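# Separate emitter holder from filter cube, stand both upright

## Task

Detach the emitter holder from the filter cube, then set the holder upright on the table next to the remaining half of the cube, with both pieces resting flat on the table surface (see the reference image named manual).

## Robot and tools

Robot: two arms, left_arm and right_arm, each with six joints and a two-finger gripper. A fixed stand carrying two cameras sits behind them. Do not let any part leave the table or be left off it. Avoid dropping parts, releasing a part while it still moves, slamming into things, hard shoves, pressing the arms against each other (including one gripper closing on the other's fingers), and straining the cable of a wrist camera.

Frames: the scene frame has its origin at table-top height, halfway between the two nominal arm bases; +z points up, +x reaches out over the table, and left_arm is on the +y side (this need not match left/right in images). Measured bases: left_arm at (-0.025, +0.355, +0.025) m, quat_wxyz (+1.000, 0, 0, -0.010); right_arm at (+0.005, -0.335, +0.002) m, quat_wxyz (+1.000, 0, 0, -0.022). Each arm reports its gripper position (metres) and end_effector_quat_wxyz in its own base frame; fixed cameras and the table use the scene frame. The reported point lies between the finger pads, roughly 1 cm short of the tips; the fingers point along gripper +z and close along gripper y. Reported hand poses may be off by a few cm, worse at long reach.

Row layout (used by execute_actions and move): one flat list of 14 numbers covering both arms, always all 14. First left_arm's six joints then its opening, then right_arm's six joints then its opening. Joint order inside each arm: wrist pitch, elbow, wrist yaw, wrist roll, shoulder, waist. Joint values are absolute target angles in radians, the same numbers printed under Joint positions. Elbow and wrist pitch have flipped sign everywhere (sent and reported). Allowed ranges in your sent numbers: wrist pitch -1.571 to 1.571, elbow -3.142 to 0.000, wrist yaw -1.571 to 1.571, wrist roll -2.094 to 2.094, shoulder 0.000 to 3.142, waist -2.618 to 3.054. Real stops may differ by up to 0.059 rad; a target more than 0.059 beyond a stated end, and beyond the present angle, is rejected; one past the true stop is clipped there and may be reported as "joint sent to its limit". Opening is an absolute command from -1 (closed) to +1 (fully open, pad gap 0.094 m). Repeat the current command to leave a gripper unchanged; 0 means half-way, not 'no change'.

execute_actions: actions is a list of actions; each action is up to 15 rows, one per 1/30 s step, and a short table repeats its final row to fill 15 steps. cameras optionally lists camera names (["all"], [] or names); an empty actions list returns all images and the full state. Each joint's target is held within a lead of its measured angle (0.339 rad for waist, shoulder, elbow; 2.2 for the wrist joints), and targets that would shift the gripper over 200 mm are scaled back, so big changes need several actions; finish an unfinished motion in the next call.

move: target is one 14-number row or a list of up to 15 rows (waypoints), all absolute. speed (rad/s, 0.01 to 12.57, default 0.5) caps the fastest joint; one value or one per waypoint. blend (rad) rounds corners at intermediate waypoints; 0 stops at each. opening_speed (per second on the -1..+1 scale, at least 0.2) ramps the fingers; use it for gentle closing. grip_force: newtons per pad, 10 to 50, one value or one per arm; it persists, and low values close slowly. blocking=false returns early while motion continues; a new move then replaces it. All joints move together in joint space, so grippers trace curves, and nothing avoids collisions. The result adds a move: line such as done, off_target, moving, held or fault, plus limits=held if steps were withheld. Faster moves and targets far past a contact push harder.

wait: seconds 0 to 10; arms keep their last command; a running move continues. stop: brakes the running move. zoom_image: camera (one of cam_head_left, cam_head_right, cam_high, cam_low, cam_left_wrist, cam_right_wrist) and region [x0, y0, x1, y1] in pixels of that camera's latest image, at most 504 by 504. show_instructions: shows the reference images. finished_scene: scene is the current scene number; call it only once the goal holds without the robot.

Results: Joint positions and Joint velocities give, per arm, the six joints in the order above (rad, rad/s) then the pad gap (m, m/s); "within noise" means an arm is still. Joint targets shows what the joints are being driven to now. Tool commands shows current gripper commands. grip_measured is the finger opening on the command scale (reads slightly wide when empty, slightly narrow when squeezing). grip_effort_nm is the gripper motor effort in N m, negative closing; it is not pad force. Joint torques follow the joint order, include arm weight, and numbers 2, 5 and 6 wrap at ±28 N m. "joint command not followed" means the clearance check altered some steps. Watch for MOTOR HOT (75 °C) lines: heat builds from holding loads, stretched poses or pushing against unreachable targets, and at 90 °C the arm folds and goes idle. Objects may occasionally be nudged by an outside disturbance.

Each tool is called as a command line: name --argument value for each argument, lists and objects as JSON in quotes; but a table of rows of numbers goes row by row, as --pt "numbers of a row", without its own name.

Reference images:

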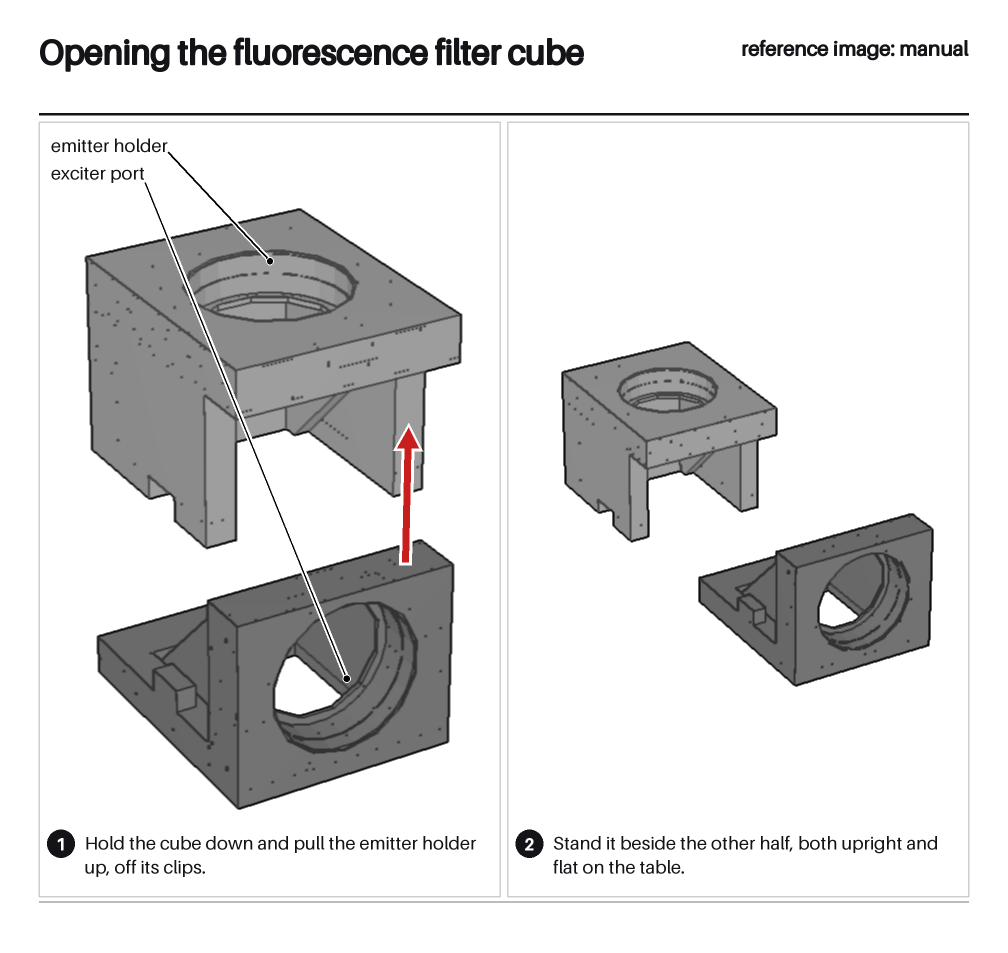

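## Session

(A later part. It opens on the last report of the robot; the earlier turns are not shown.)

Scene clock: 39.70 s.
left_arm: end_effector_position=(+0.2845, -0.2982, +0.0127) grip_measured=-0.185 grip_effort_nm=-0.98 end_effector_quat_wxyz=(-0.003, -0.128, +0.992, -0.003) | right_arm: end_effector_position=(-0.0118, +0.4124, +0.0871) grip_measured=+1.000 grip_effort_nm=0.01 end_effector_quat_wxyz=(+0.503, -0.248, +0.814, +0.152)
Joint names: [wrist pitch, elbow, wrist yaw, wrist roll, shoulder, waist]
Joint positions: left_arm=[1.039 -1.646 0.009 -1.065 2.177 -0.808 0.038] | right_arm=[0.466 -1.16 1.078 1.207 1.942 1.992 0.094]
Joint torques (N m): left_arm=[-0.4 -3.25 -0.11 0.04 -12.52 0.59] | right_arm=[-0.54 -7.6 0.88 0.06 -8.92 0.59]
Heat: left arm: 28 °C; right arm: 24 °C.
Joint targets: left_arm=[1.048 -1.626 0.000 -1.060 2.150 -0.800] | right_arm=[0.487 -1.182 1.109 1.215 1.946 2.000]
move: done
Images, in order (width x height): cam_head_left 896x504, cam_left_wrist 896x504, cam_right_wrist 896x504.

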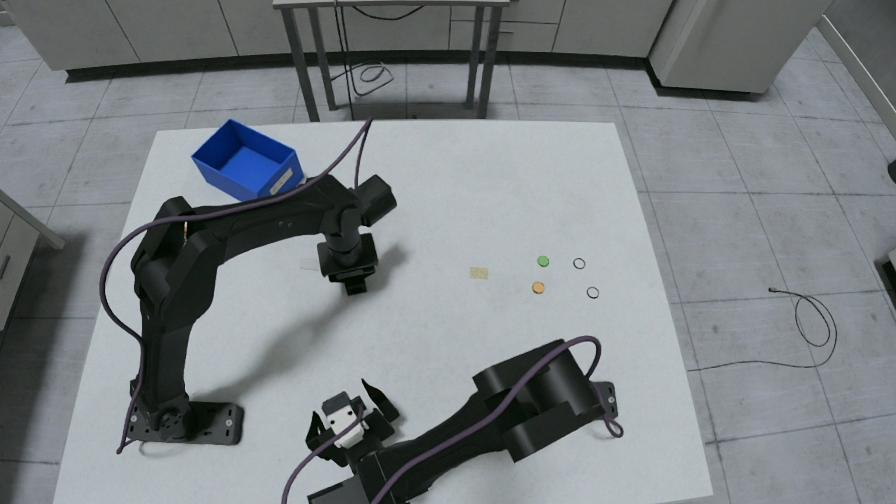

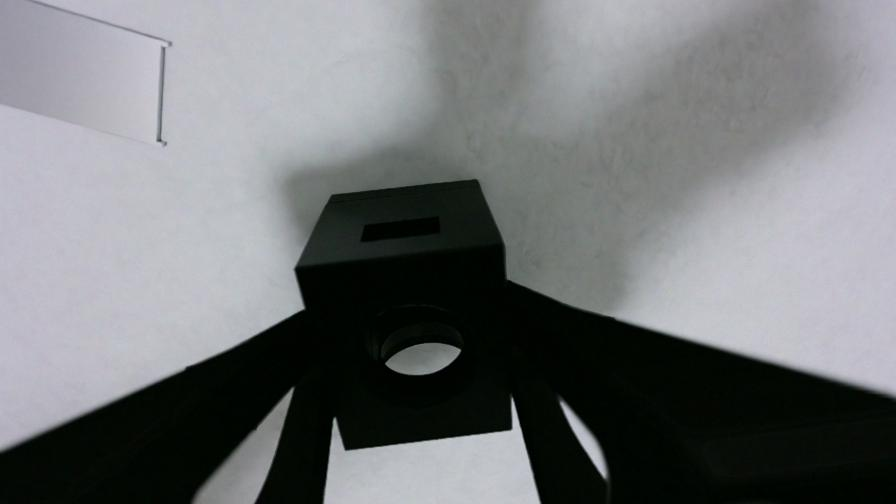

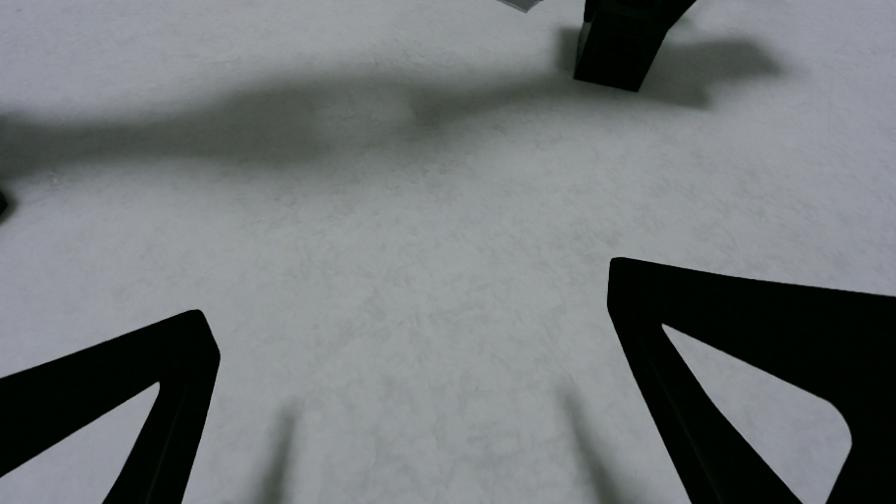

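move --target '[1.048,-1.626,0,-1.06,2.15,-0.80,-0.4,0.255,-1.139,1.12,1.115,2.038,1.65,1]' --speed 0.4 --cameras '["cam_right_wrist","cam_left_wrist","cam_head_left"]'

Scene clock: 42.97 s.
left_arm: end_effector_position=(+0.2845, -0.2982, +0.0127) grip_measured=-0.185 grip_effort_nm=-0.98 end_effector_quat_wxyz=(-0.003, -0.128, +0.992, -0.003) | right_arm: end_effector_position=(+0.1269, +0.4150, +0.0664) grip_measured=+1.000 grip_effort_nm=0.00 end_effector_quat_wxyz=(+0.529, -0.111, +0.836, +0.089)
Joint names: [wrist pitch, elbow, wrist yaw, wrist roll, shoulder, waist]
Joint positions: left_arm=[1.039 -1.646 0.009 -1.065 2.177 -0.808 0.038] | right_arm=[0.256 -1.148 1.084 1.116 2.023 1.648 0.094]
Joint torques (N m): left_arm=[-0.39 -3.22 -0.11 0.02 -12.53 0.62] | right_arm=[-0.9 -4.52 0.95 -0.01 -8.57 0.14]
Heat: left arm: 29 °C; right arm: 24 °C.
Joint targets: left_arm=[1.048 -1.626 0.000 -1.060 2.150 -0.800] | right_arm=[0.255 -1.139 1.120 1.115 2.038 1.650]
move: off_target (right_arm); right_arm: the wrist yaw is farthest, 0.036 rad from its target
Images, in order (width x height): cam_head_left 896x504, cam_left_wrist 896x504, cam_right_wrist 896x504.

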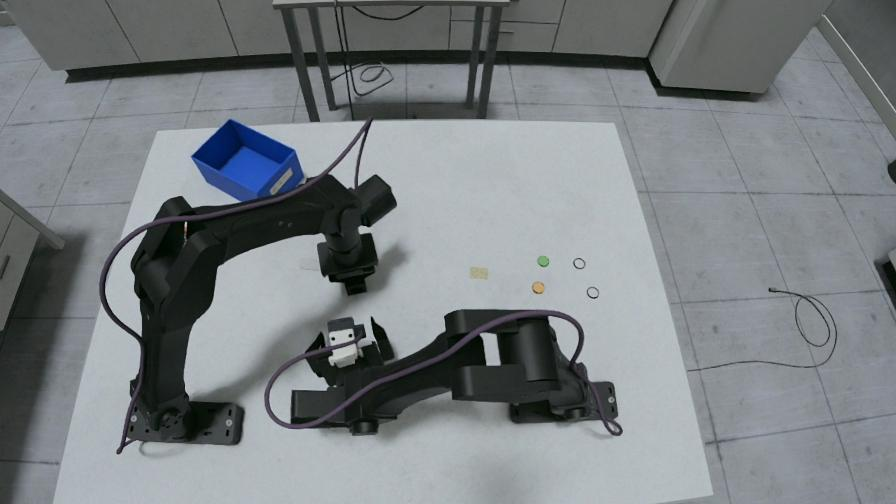

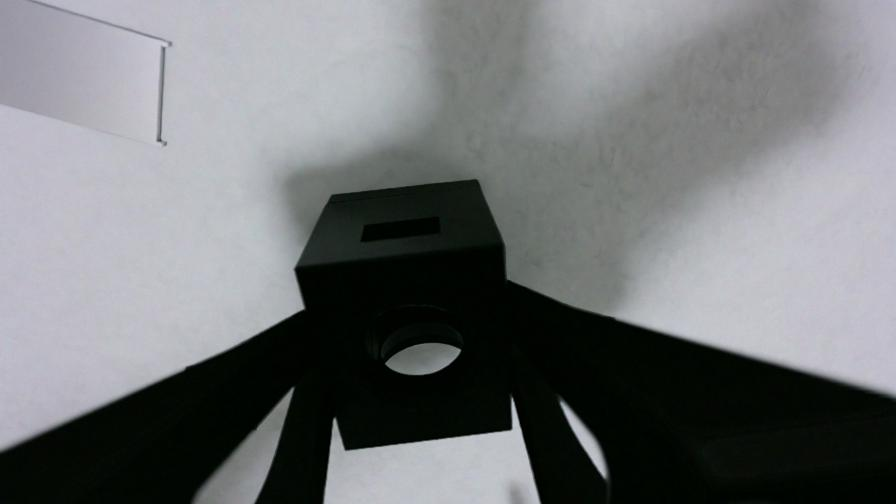

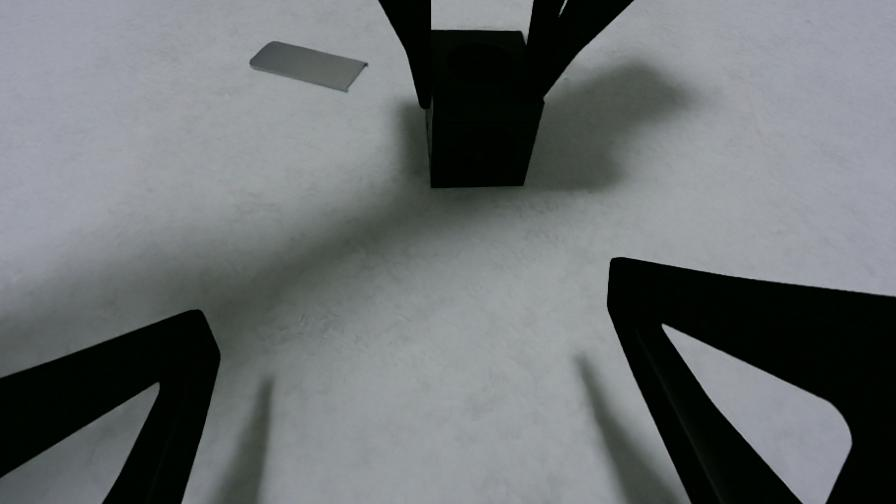

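move --target '[1.048,-1.626,0,-1.06,2.15,-0.80,-0.4,0.255,-1.139,1.12,1.215,2.038,1.65,1]' --speed 0.4 --cameras '["cam_right_wrist"]'

zoom_image --camera "cam_right_wrist" --region '[360, 0, 620, 220]'

Scene clock: 46.23 s.
left_arm: end_effector_position=(+0.2845, -0.2982, +0.0127) grip_measured=-0.185 grip_effort_nm=-0.97 end_effector_quat_wxyz=(-0.003, -0.128, +0.992, -0.003) | right_arm: end_effector_position=(+0.1268, +0.4152, +0.0665) grip_measured=+1.000 grip_effort_nm=0.00 end_effector_quat_wxyz=(+0.525, -0.075, +0.840, +0.112)
Joint names: [wrist pitch, elbow, wrist yaw, wrist roll, shoulder, waist]
Joint positions: left_arm=[1.039 -1.646 0.009 -1.065 2.177 -0.808 0.038] | right_arm=[0.255 -1.148 1.084 1.202 2.023 1.648 0.094]
Joint torques (N m): left_arm=[-0.39 -3.25 -0.12 0.04 -12.55 0.64] | right_arm=[-0.9 -4.49 0.94 0.1 -8.53 0.13]
Heat: left arm: 29 °C; right arm: 25 °C.
Joint targets: left_arm=[1.048 -1.626 0.000 -1.060 2.150 -0.800] | right_arm=[0.255 -1.139 1.120 1.215 2.038 1.650]
move: off_target (right_arm); right_arm: the wrist yaw is farthest, 0.036 rad from its target
Images, in order (width x height): cam_right_wrist 896x504.

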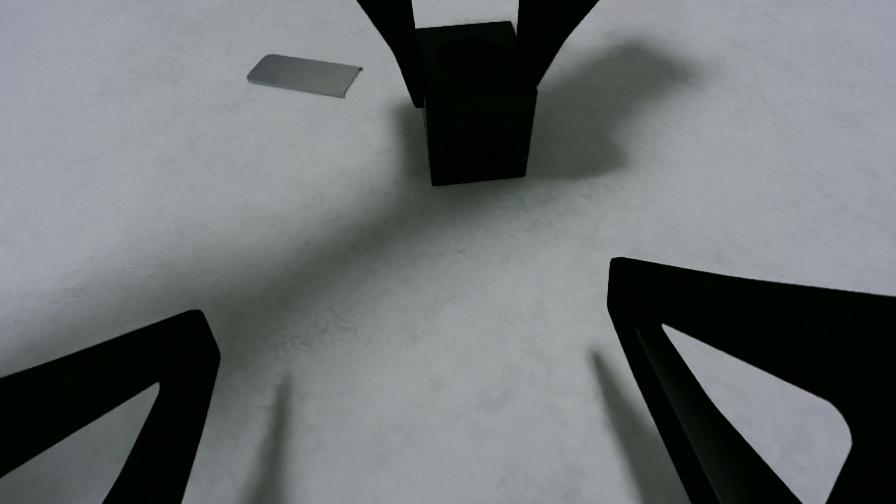

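Scaled by 1.938 from the camera's 896x504 image, which has a finer 1280x720 frame.

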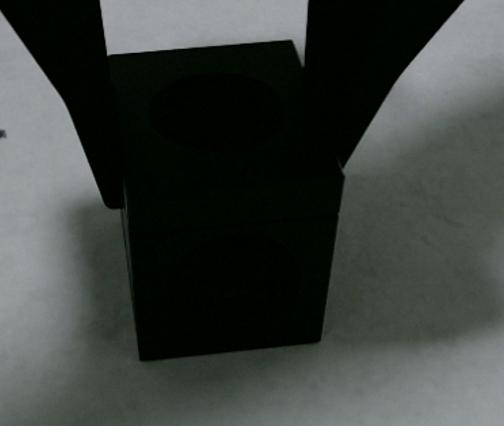

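move --target '[1.048,-1.626,0,-1.06,2.15,-0.80,-0.4,-0.19,-1.035,1.04,0.94,2.145,1.455,1]' --speed 0.25 --cameras '["cam_right_wrist","cam_left_wrist"]'

zoom_image --camera "cam_right_wrist" --region '[300, 0, 600, 250]'

Scene clock: 50.77 s.
left_arm: end_effector_position=(+0.2845, -0.2982, +0.0127) grip_measured=-0.185 grip_effort_nm=-0.98 end_effector_quat_wxyz=(-0.003, -0.128, +0.992, -0.003) | right_arm: end_effector_position=(+0.1994, +0.4122, +0.0322) grip_measured=+1.000 grip_effort_nm=0.00 end_effector_quat_wxyz=(+0.540, -0.048, +0.833, +0.108)
Joint names: [wrist pitch, elbow, wrist yaw, wrist roll, shoulder, waist]
Joint positions: left_arm=[1.039 -1.646 0.009 -1.065 2.177 -0.808 0.038] | right_arm=[-0.193 -1.048 1.035 0.945 2.12 1.463 0.094]
Joint torques (N m): left_arm=[-0.39 -3.28 -0.12 0.04 -12.55 0.64] | right_arm=[-1.15 -3.62 0.5 -0.08 -8.16 -0.84]
Heat: left arm: 29 °C; right arm: 25 °C.
Joint targets: left_arm=[1.048 -1.626 0.000 -1.060 2.150 -0.800] | right_arm=[-0.190 -1.035 1.040 0.940 2.145 1.455]
move: done
Images, in order (width x height): cam_left_wrist 896x504, cam_right_wrist 896x504.

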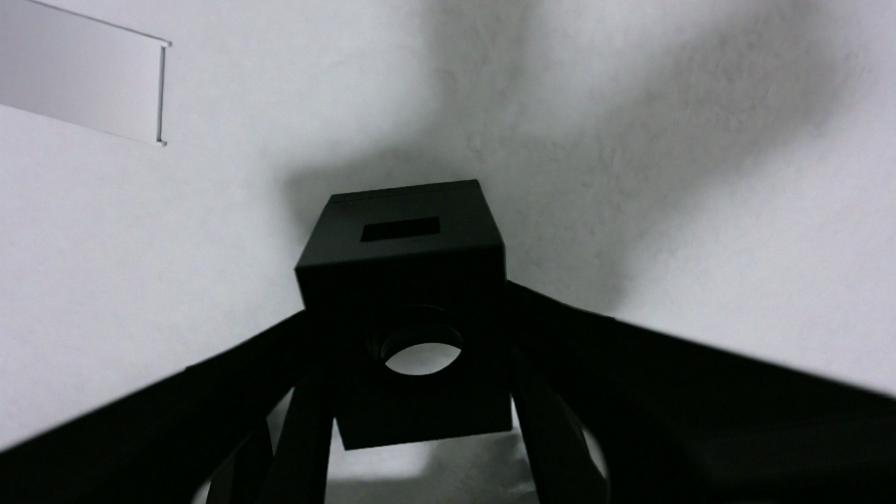

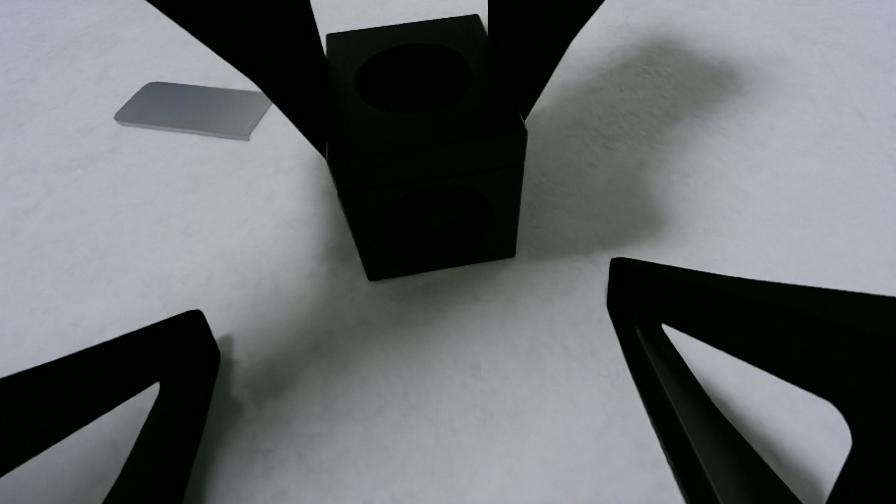

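Scaled by 1.680 from the camera's 896x504 image, which has a finer 1280x720 frame.

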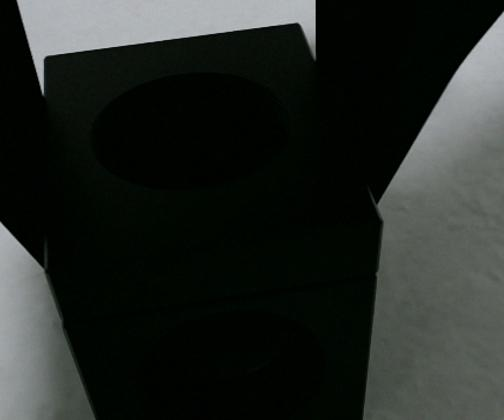

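move --target '[1.048,-1.626,0,-1.06,2.15,-0.80,-0.4,-0.378,-1.013,0.908,0.785,2.18,1.335,1]' --speed 0.12 --cameras '["cam_right_wrist","cam_left_wrist","cam_low"]'

zoom_image --camera "cam_low" --region '[430, 220, 530, 300]'

Scene clock: 54.30 s.
left_arm: end_effector_position=(+0.2889, -0.2958, +0.0127) grip_measured=-0.185 grip_effort_nm=-0.98 end_effector_quat_wxyz=(+0.001, -0.132, +0.991, -0.003) | right_arm: end_effector_position=(+0.2381, +0.4153, +0.0347) grip_measured=+1.000 grip_effort_nm=0.01 end_effector_quat_wxyz=(+0.547, -0.055, +0.827, +0.115)
Joint names: [wrist pitch, elbow, wrist yaw, wrist roll, shoulder, waist]
Joint positions: left_arm=[1.034 -1.646 0.002 -1.064 2.177 -0.799 0.038] | right_arm=[-0.393 -1.031 0.965 0.762 2.14 1.363 0.094]
Joint torques (N m): left_arm=[-0.34 -3.25 -0.05 0.01 -12.51 -0.03] | right_arm=[-1.22 -3.19 -0.3 0.22 -7.12 -2.47]
Heat: left arm: 30 °C; right arm: 25 °C.
Joint targets: left_arm=[1.048 -1.626 0.000 -1.060 2.150 -0.800] | right_arm=[-0.378 -1.013 0.908 0.785 2.180 1.335]
move: off_target (right_arm); right_arm: the wrist yaw is farthest, 0.057 rad from its target
Images, in order (width x height): cam_low 896x504, cam_left_wrist 896x504, cam_right_wrist 896x504.

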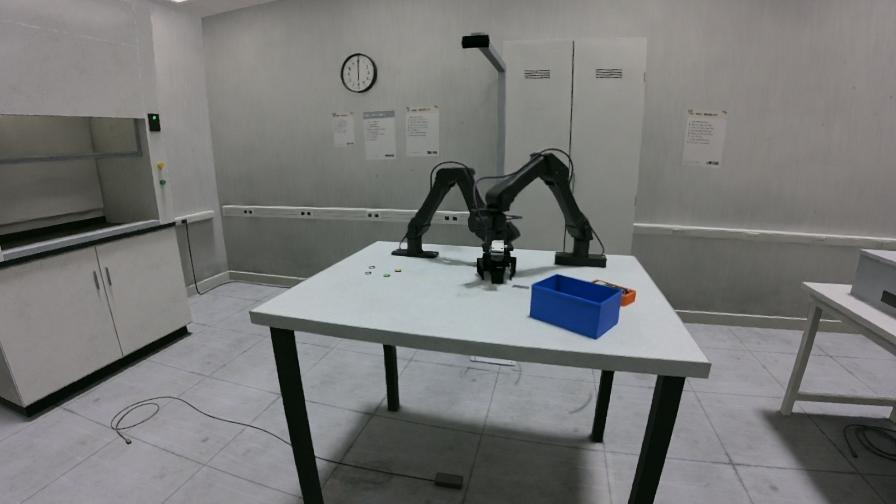

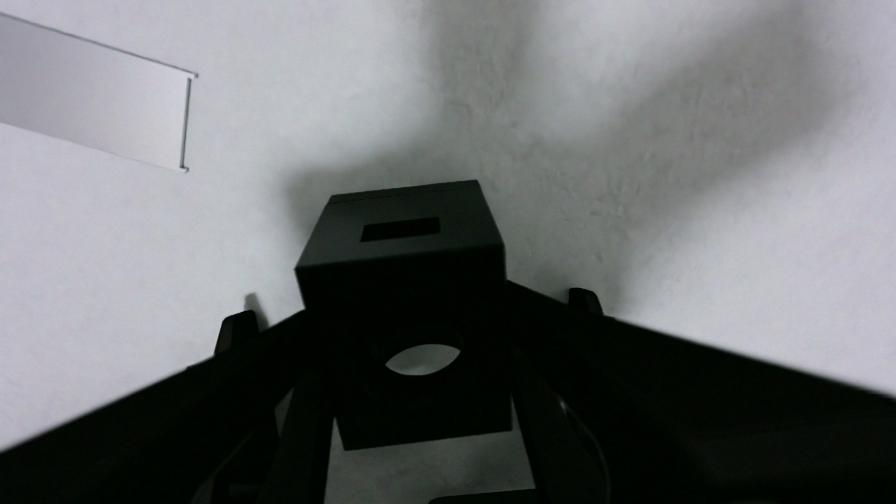

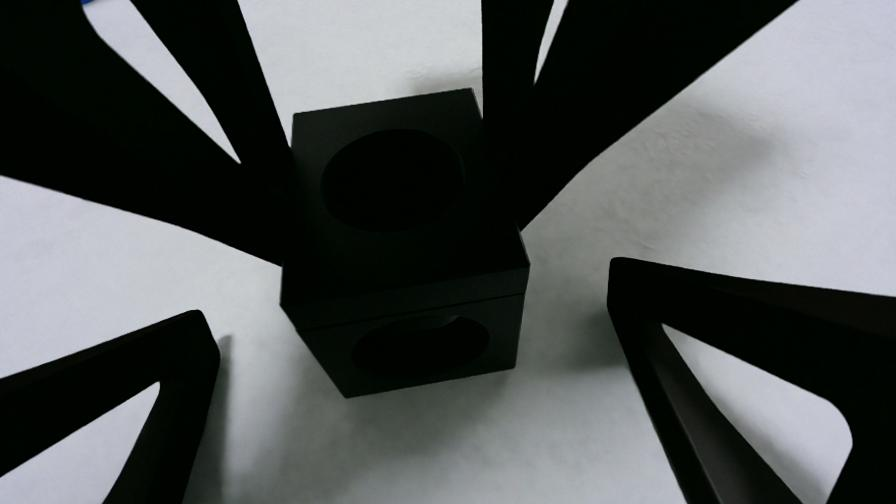

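Scaled by 5.040 from the camera's 896x504 image, which has a finer 1280x720 frame.

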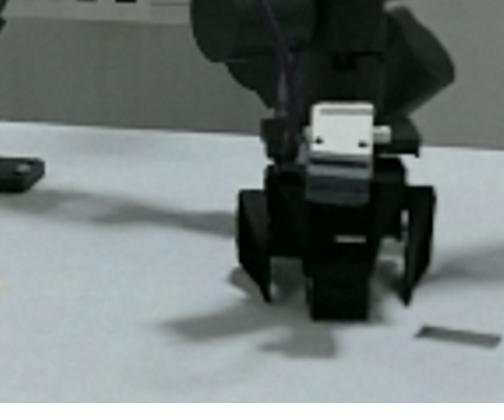

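move --pt "1.048 -1.626 0 -1.06 2.15 -0.80 -0.4 -0.19 -1.035 1.02 0.92 2.145 1.455 1" --pt "1.048 -1.626 0 -1.06 2.15 -0.80 -0.4 -0.30 -0.985 0.97 0.885 2.165 1.435 1" --speed 0.15 --cameras '["cam_right_wrist","cam_left_wrist"]'

Scene clock: 59.60 s.
left_arm: end_effector_position=(+0.2889, -0.2958, +0.0127) grip_measured=-0.185 grip_effort_nm=-0.98 end_effector_quat_wxyz=(+0.001, -0.132, +0.991, -0.003) | right_arm: end_effector_position=(+0.2107, +0.4069, +0.0304) grip_measured=+1.000 grip_effort_nm=0.00 end_effector_quat_wxyz=(+0.559, -0.043, +0.821, +0.108)
Joint names: [wrist pitch, elbow, wrist yaw, wrist roll, shoulder, waist]
Joint positions: left_arm=[1.034 -1.646 0.002 -1.064 2.177 -0.799 0.038] | right_arm=[-0.331 -1.007 1.058 0.872 2.14 1.441 0.094]
Joint torques (N m): left_arm=[-0.35 -3.26 -0.05 0.02 -12.52 -0.05] | right_arm=[-0.95 -2.52 -0.61 0.12 -8.09 -0.59]
Heat: left arm: 30 °C; right arm: 25 °C.
Joint targets: left_arm=[1.048 -1.626 0.000 -1.060 2.150 -0.800] | right_arm=[-0.300 -0.985 0.970 0.885 2.165 1.435]
move: off_target (right_arm); right_arm: the wrist yaw is farthest, 0.088 rad from its target
Images, in order (width x height): cam_left_wrist 896x504, cam_right_wrist 896x504.

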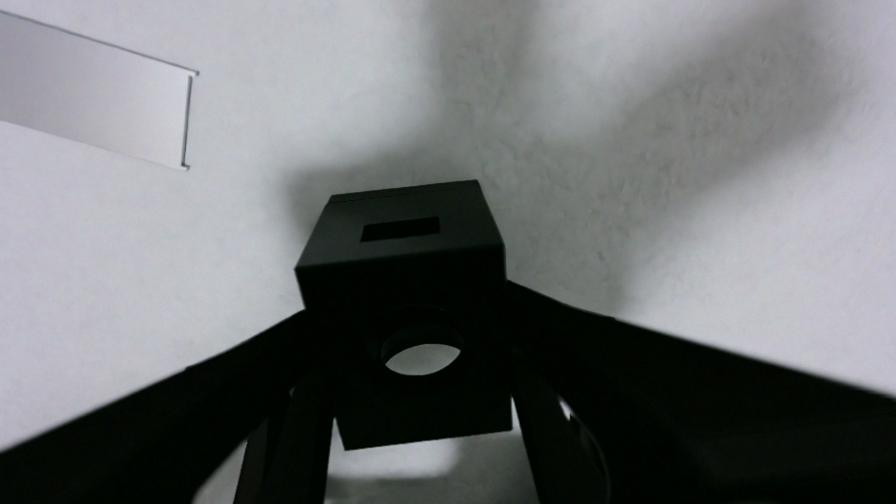

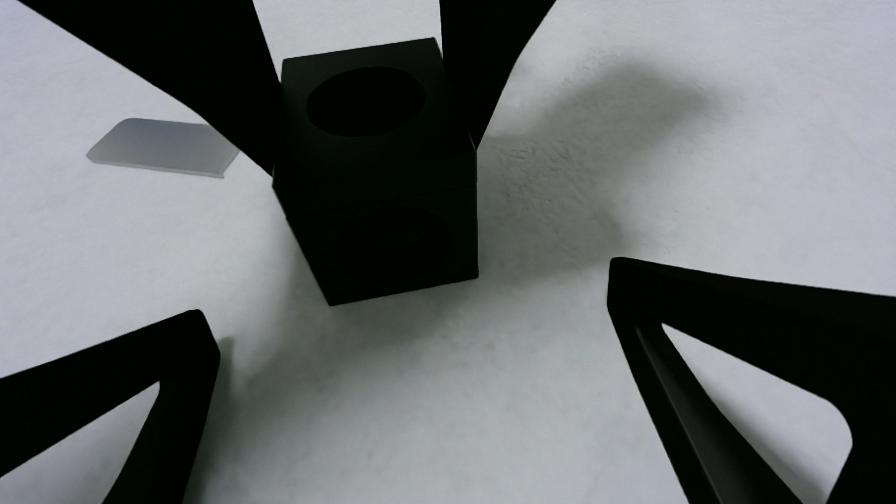

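move --target '[1.048,-1.626,0,-1.06,2.15,-0.80,-0.4,-0.28,-0.985,0.89,0.885,2.175,1.435,1]' --speed 0.12 --cameras '["cam_right_wrist","cam_low"]'

zoom_image --camera "cam_low" --region '[430, 220, 530, 300]'

Scene clock: 61.37 s.
left_arm: end_effector_position=(+0.2889, -0.2958, +0.0127) grip_measured=-0.185 grip_effort_nm=-0.98 end_effector_quat_wxyz=(+0.001, -0.132, +0.991, -0.003) | right_arm: end_effector_position=(+0.2101, +0.4078, +0.0296) grip_measured=+1.000 grip_effort_nm=0.01 end_effector_quat_wxyz=(+0.557, -0.046, +0.822, +0.109)
Joint names: [wrist pitch, elbow, wrist yaw, wrist roll, shoulder, waist]
Joint positions: left_arm=[1.034 -1.646 0.002 -1.064 2.177 -0.799 0.038] | right_arm=[-0.331 -1.007 1.051 0.869 2.14 1.441 0.094]
Joint torques (N m): left_arm=[-0.33 -3.34 -0.06 0.03 -12.53 -0.05] | right_arm=[-0.8 -2.62 -1.45 0.15 -7.28 -0.58]
Heat: left arm: 30 °C; right arm: 25 °C.
Joint targets: left_arm=[1.048 -1.626 0.000 -1.060 2.150 -0.800] | right_arm=[-0.280 -0.985 0.890 0.885 2.175 1.435]
move: off_target (right_arm); right_arm: the wrist yaw is farthest, 0.161 rad from its target
Images, in order (width x height): cam_low 896x504, cam_right_wrist 896x504.

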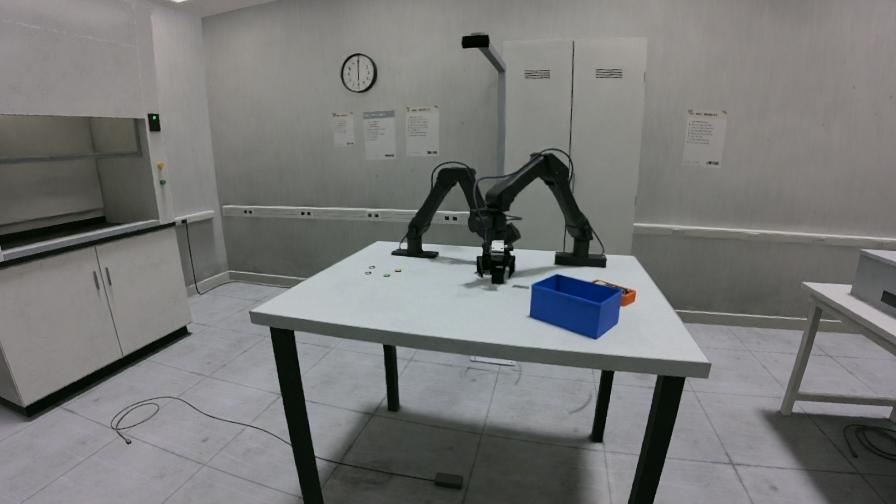

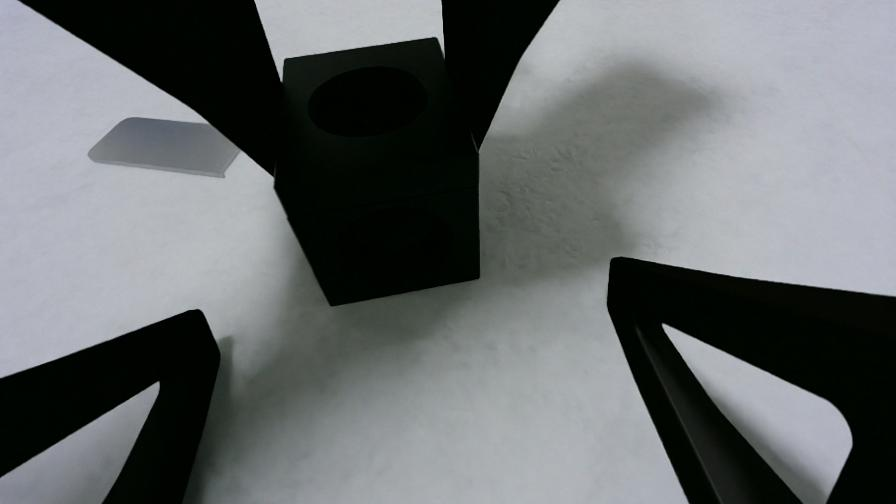

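Scaled by 5.040 from the camera's 896x504 image, which has a finer 1280x720 frame.

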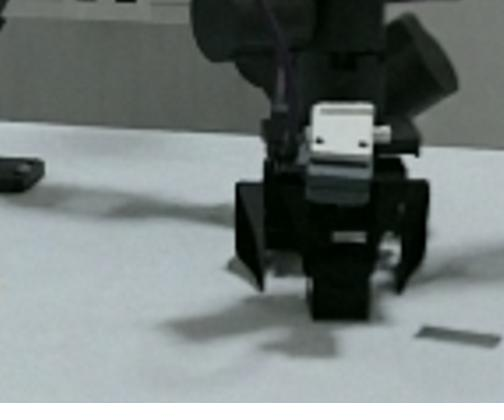

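move --pt "1.048 -1.626 0 -1.06 2.15 -0.80 -0.4 -0.32 -1.01 0.99 0.88 2.115 1.43 1" --pt "1.048 -1.626 0 -1.06 2.15 -0.80 -0.4 -0.395 -1.02 0.94 0.775 2.14 1.36 1" --speed 0.12 --cameras '["cam_right_wrist","cam_low","cam_left_wrist"]'

zoom_image --camera "cam_low" --region '[430, 220, 530, 300]'

Scene clock: 65.00 s.
left_arm: end_effector_position=(+0.2889, -0.2958, +0.0127) grip_measured=-0.185 grip_effort_nm=-0.98 end_effector_quat_wxyz=(+0.001, -0.132, +0.991, -0.003) | right_arm: end_effector_position=(+0.2340, +0.4111, +0.0344) grip_measured=+1.000 grip_effort_nm=0.00 end_effector_quat_wxyz=(+0.551, -0.056, +0.825, +0.114)
Joint names: [wrist pitch, elbow, wrist yaw, wrist roll, shoulder, waist]
Joint positions: left_arm=[1.034 -1.646 0.002 -1.064 2.177 -0.799 0.038] | right_arm=[-0.409 -1.007 0.979 0.763 2.133 1.373 0.094]
Joint torques (N m): left_arm=[-0.36 -3.23 -0.04 0.04 -12.53 -0.03] | right_arm=[-1.26 -6.11 -0.08 0.09 -9.61 -1.17]
Heat: left arm: 30 °C; right arm: 26 °C.
Joint targets: left_arm=[1.048 -1.626 0.000 -1.060 2.150 -0.800] | right_arm=[-0.395 -1.020 0.940 0.775 2.140 1.360]
move: off_target (right_arm); right_arm: the wrist yaw is farthest, 0.039 rad from its target
Images, in order (width x height): cam_low 896x504, cam_left_wrist 896x504, cam_right_wrist 896x504.

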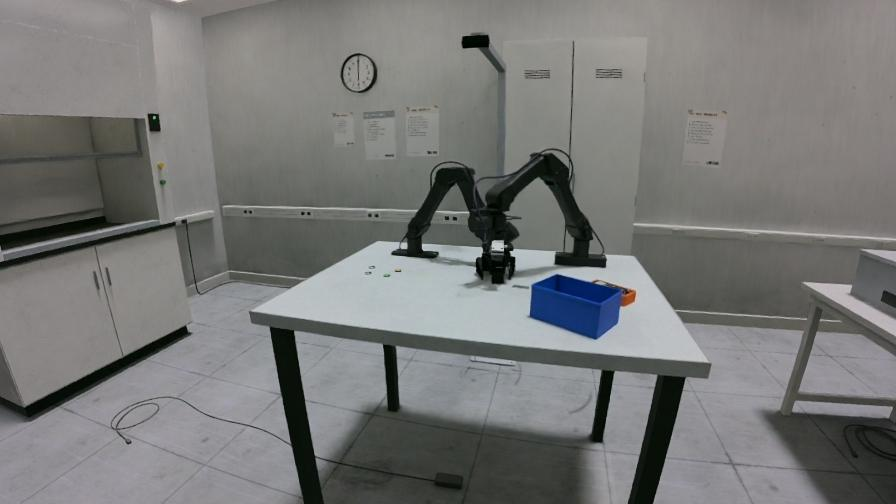

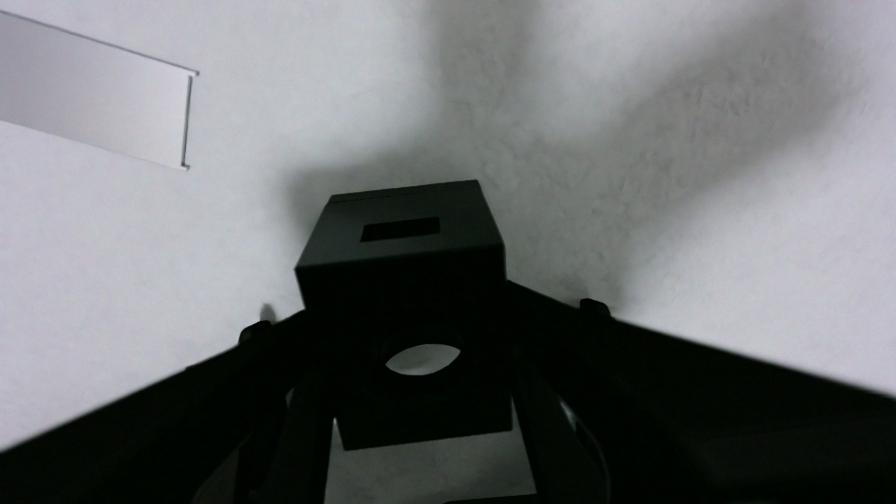

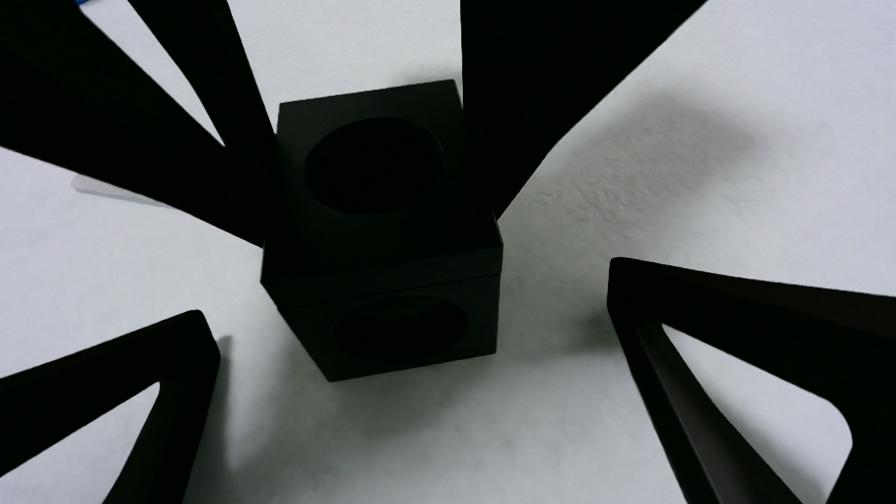

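Scaled by 5.040 from the camera's 896x504 image, which has a finer 1280x720 frame.

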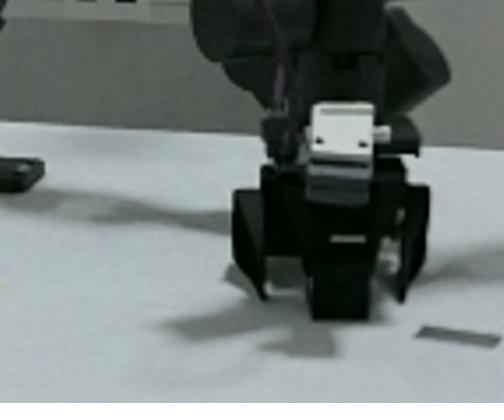

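move --target '[1.048,-1.626,0,-1.06,2.15,-0.80,-0.4,-0.395,-1.01,0.905,0.78,2.15,1.338,1]' --speed 0.1 --cameras '["cam_right_wrist"]'

Scene clock: 66.60 s.
left_arm: end_effector_position=(+0.2889, -0.2958, +0.0127) grip_measured=-0.185 grip_effort_nm=-0.98 end_effector_quat_wxyz=(+0.001, -0.132, +0.991, -0.003) | right_arm: end_effector_position=(+0.2395, +0.4112, +0.0350) grip_measured=+1.000 grip_effort_nm=0.00 end_effector_quat_wxyz=(+0.550, -0.051, +0.825, +0.119)
Joint names: [wrist pitch, elbow, wrist yaw, wrist roll, shoulder, waist]
Joint positions: left_arm=[1.034 -1.646 0.002 -1.064 2.177 -0.799 0.038] | right_arm=[-0.425 -1.007 0.964 0.757 2.133 1.358 0.094]
Joint torques (N m): left_arm=[-0.34 -3.23 -0.04 0.02 -12.53 -0.03] | right_arm=[-1.12 -5.05 -0.31 0.23 -8.81 -1.74]
Heat: left arm: 30 °C; right arm: 26 °C.
Joint targets: left_arm=[1.048 -1.626 0.000 -1.060 2.150 -0.800] | right_arm=[-0.395 -1.010 0.905 0.780 2.150 1.338]
move: off_target (right_arm); right_arm: the wrist yaw is farthest, 0.059 rad from its target
Images, in order (width x height): cam_right_wrist 896x504.

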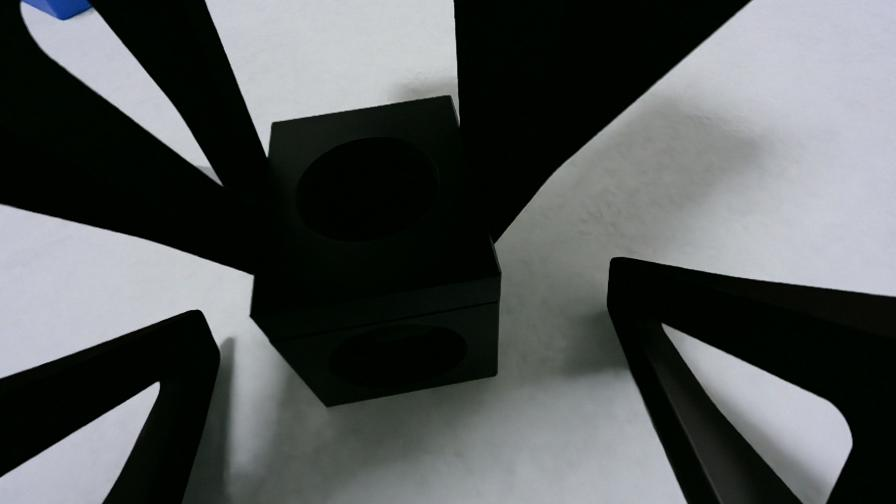

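move --target '[1.048,-1.626,0,-1.06,2.15,-0.80,-0.4,-0.41,-1.01,0.92,0.775,2.14,1.35,-0.35]' --opening_speed 0.5 --speed 0.1 --cameras '["cam_right_wrist","cam_low","cam_left_wrist"]'

zoom_image --camera "cam_low" --region '[430, 220, 530, 300]'

Scene clock: 70.00 s.
left_arm: end_effector_position=(+0.2895, -0.2968, +0.0127) grip_measured=-0.185 grip_effort_nm=-0.98 end_effector_quat_wxyz=(+0.002, -0.131, +0.991, -0.005) | right_arm: end_effector_position=(+0.2396, +0.4118, +0.0353) grip_measured=-0.172 grip_effort_nm=-1.02 end_effector_quat_wxyz=(+0.550, -0.052, +0.825, +0.120)
Joint names: [wrist pitch, elbow, wrist yaw, wrist roll, shoulder, waist]
Joint positions: left_arm=[1.029 -1.646 0.003 -1.061 2.177 -0.799 0.038] | right_arm=[-0.429 -1.007 0.962 0.753 2.133 1.357 0.039]
Joint torques (N m): left_arm=[-0.32 -3.3 -0.07 -0.01 -12.53 -0.02] | right_arm=[-1.24 -5.03 -0.11 0.21 -9.62 -0.69]
Heat: left arm: 31 °C; right arm: 25 °C.
Joint targets: left_arm=[1.048 -1.626 0.000 -1.060 2.150 -0.800] | right_arm=[-0.410 -1.010 0.920 0.775 2.140 1.350]
move: off_target (right_arm); right_arm: the wrist yaw is farthest, 0.042 rad from its target
Images, in order (width x height): cam_low 896x504, cam_left_wrist 896x504, cam_right_wrist 896x504.

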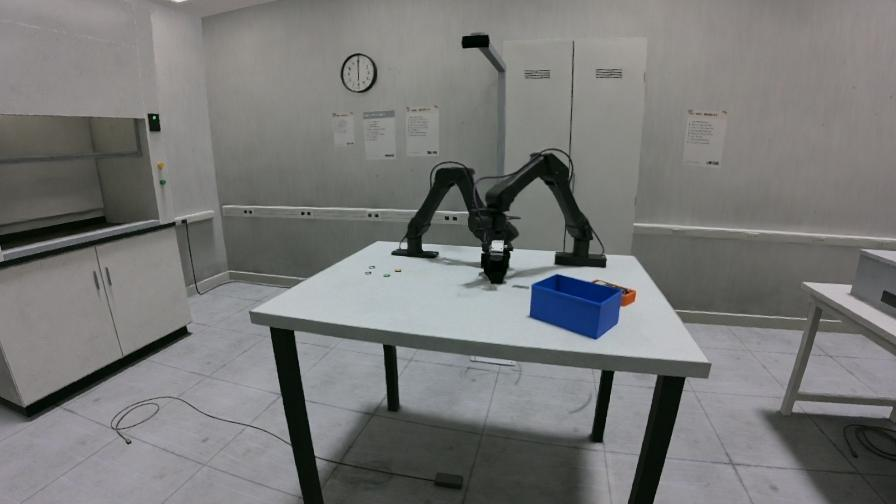

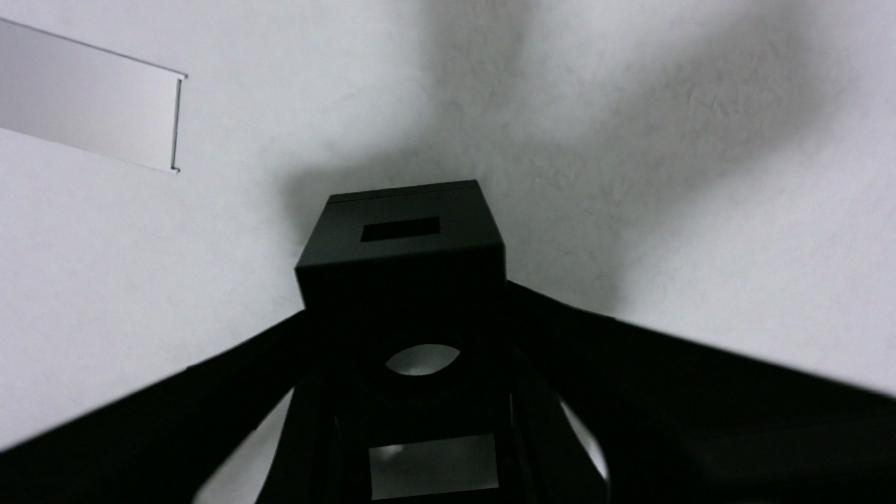

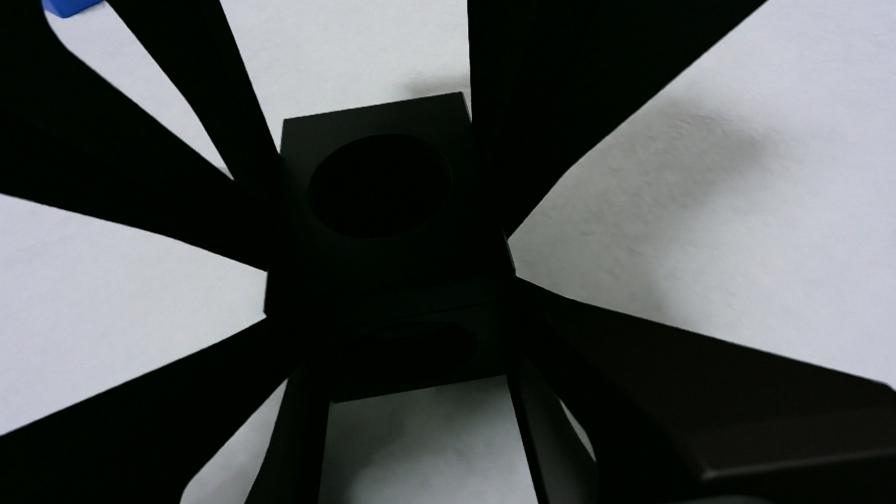

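Scaled by 5.040 from the camera's 896x504 image, which has a finer 1280x720 frame.

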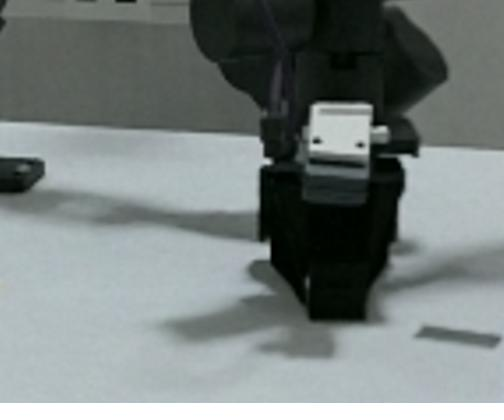

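move --target '[1.15,-1.72,0,-1.06,2.09,-0.80,-0.4,-0.2,-1.01,0.92,0.775,2.26,1.35,-0.4]' --speed 0.12 --cameras '["cam_right_wrist"]'

Scene clock: 72.50 s.
left_arm: end_effector_position=(+0.2932, -0.2948, +0.0160) grip_measured=-0.185 grip_effort_nm=-0.98 end_effector_quat_wxyz=(+0.011, -0.116, +0.993, +0.001) | right_arm: end_effector_position=(+0.2435, +0.4130, +0.0315) grip_measured=-0.173 grip_effort_nm=-1.02 end_effector_quat_wxyz=(+0.558, -0.039, +0.822, +0.107)
Joint names: [wrist pitch, elbow, wrist yaw, wrist roll, shoulder, waist]
Joint positions: left_arm=[1.04 -1.658 -0.019 -1.031 2.176 -0.799 0.038] | right_arm=[-0.41 -1.045 1.001 0.774 2.17 1.358 0.039]
Joint torques (N m): left_arm=[0.65 -9.83 0.15 -0.34 -17.11 -0.08] | right_arm=[0.59 -1.5 -0.56 -0.02 -3.34 -0.8]
Heat: left arm: 31 °C; right arm: 25 °C.
Joint targets: left_arm=[1.150 -1.720 0.000 -1.060 2.090 -0.800] | right_arm=[-0.200 -1.010 0.920 0.775 2.260 1.350]
move: off_target (left_arm, right_arm); left_arm: the wrist pitch is farthest, 0.110 rad from its target; right_arm: the wrist pitch is farthest, 0.210 rad from its target
Images, in order (width x height): cam_right_wrist 896x504.

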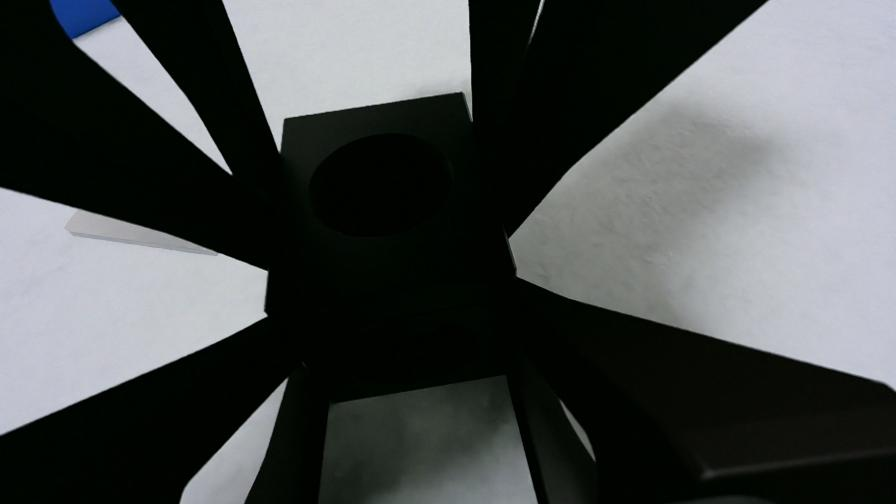

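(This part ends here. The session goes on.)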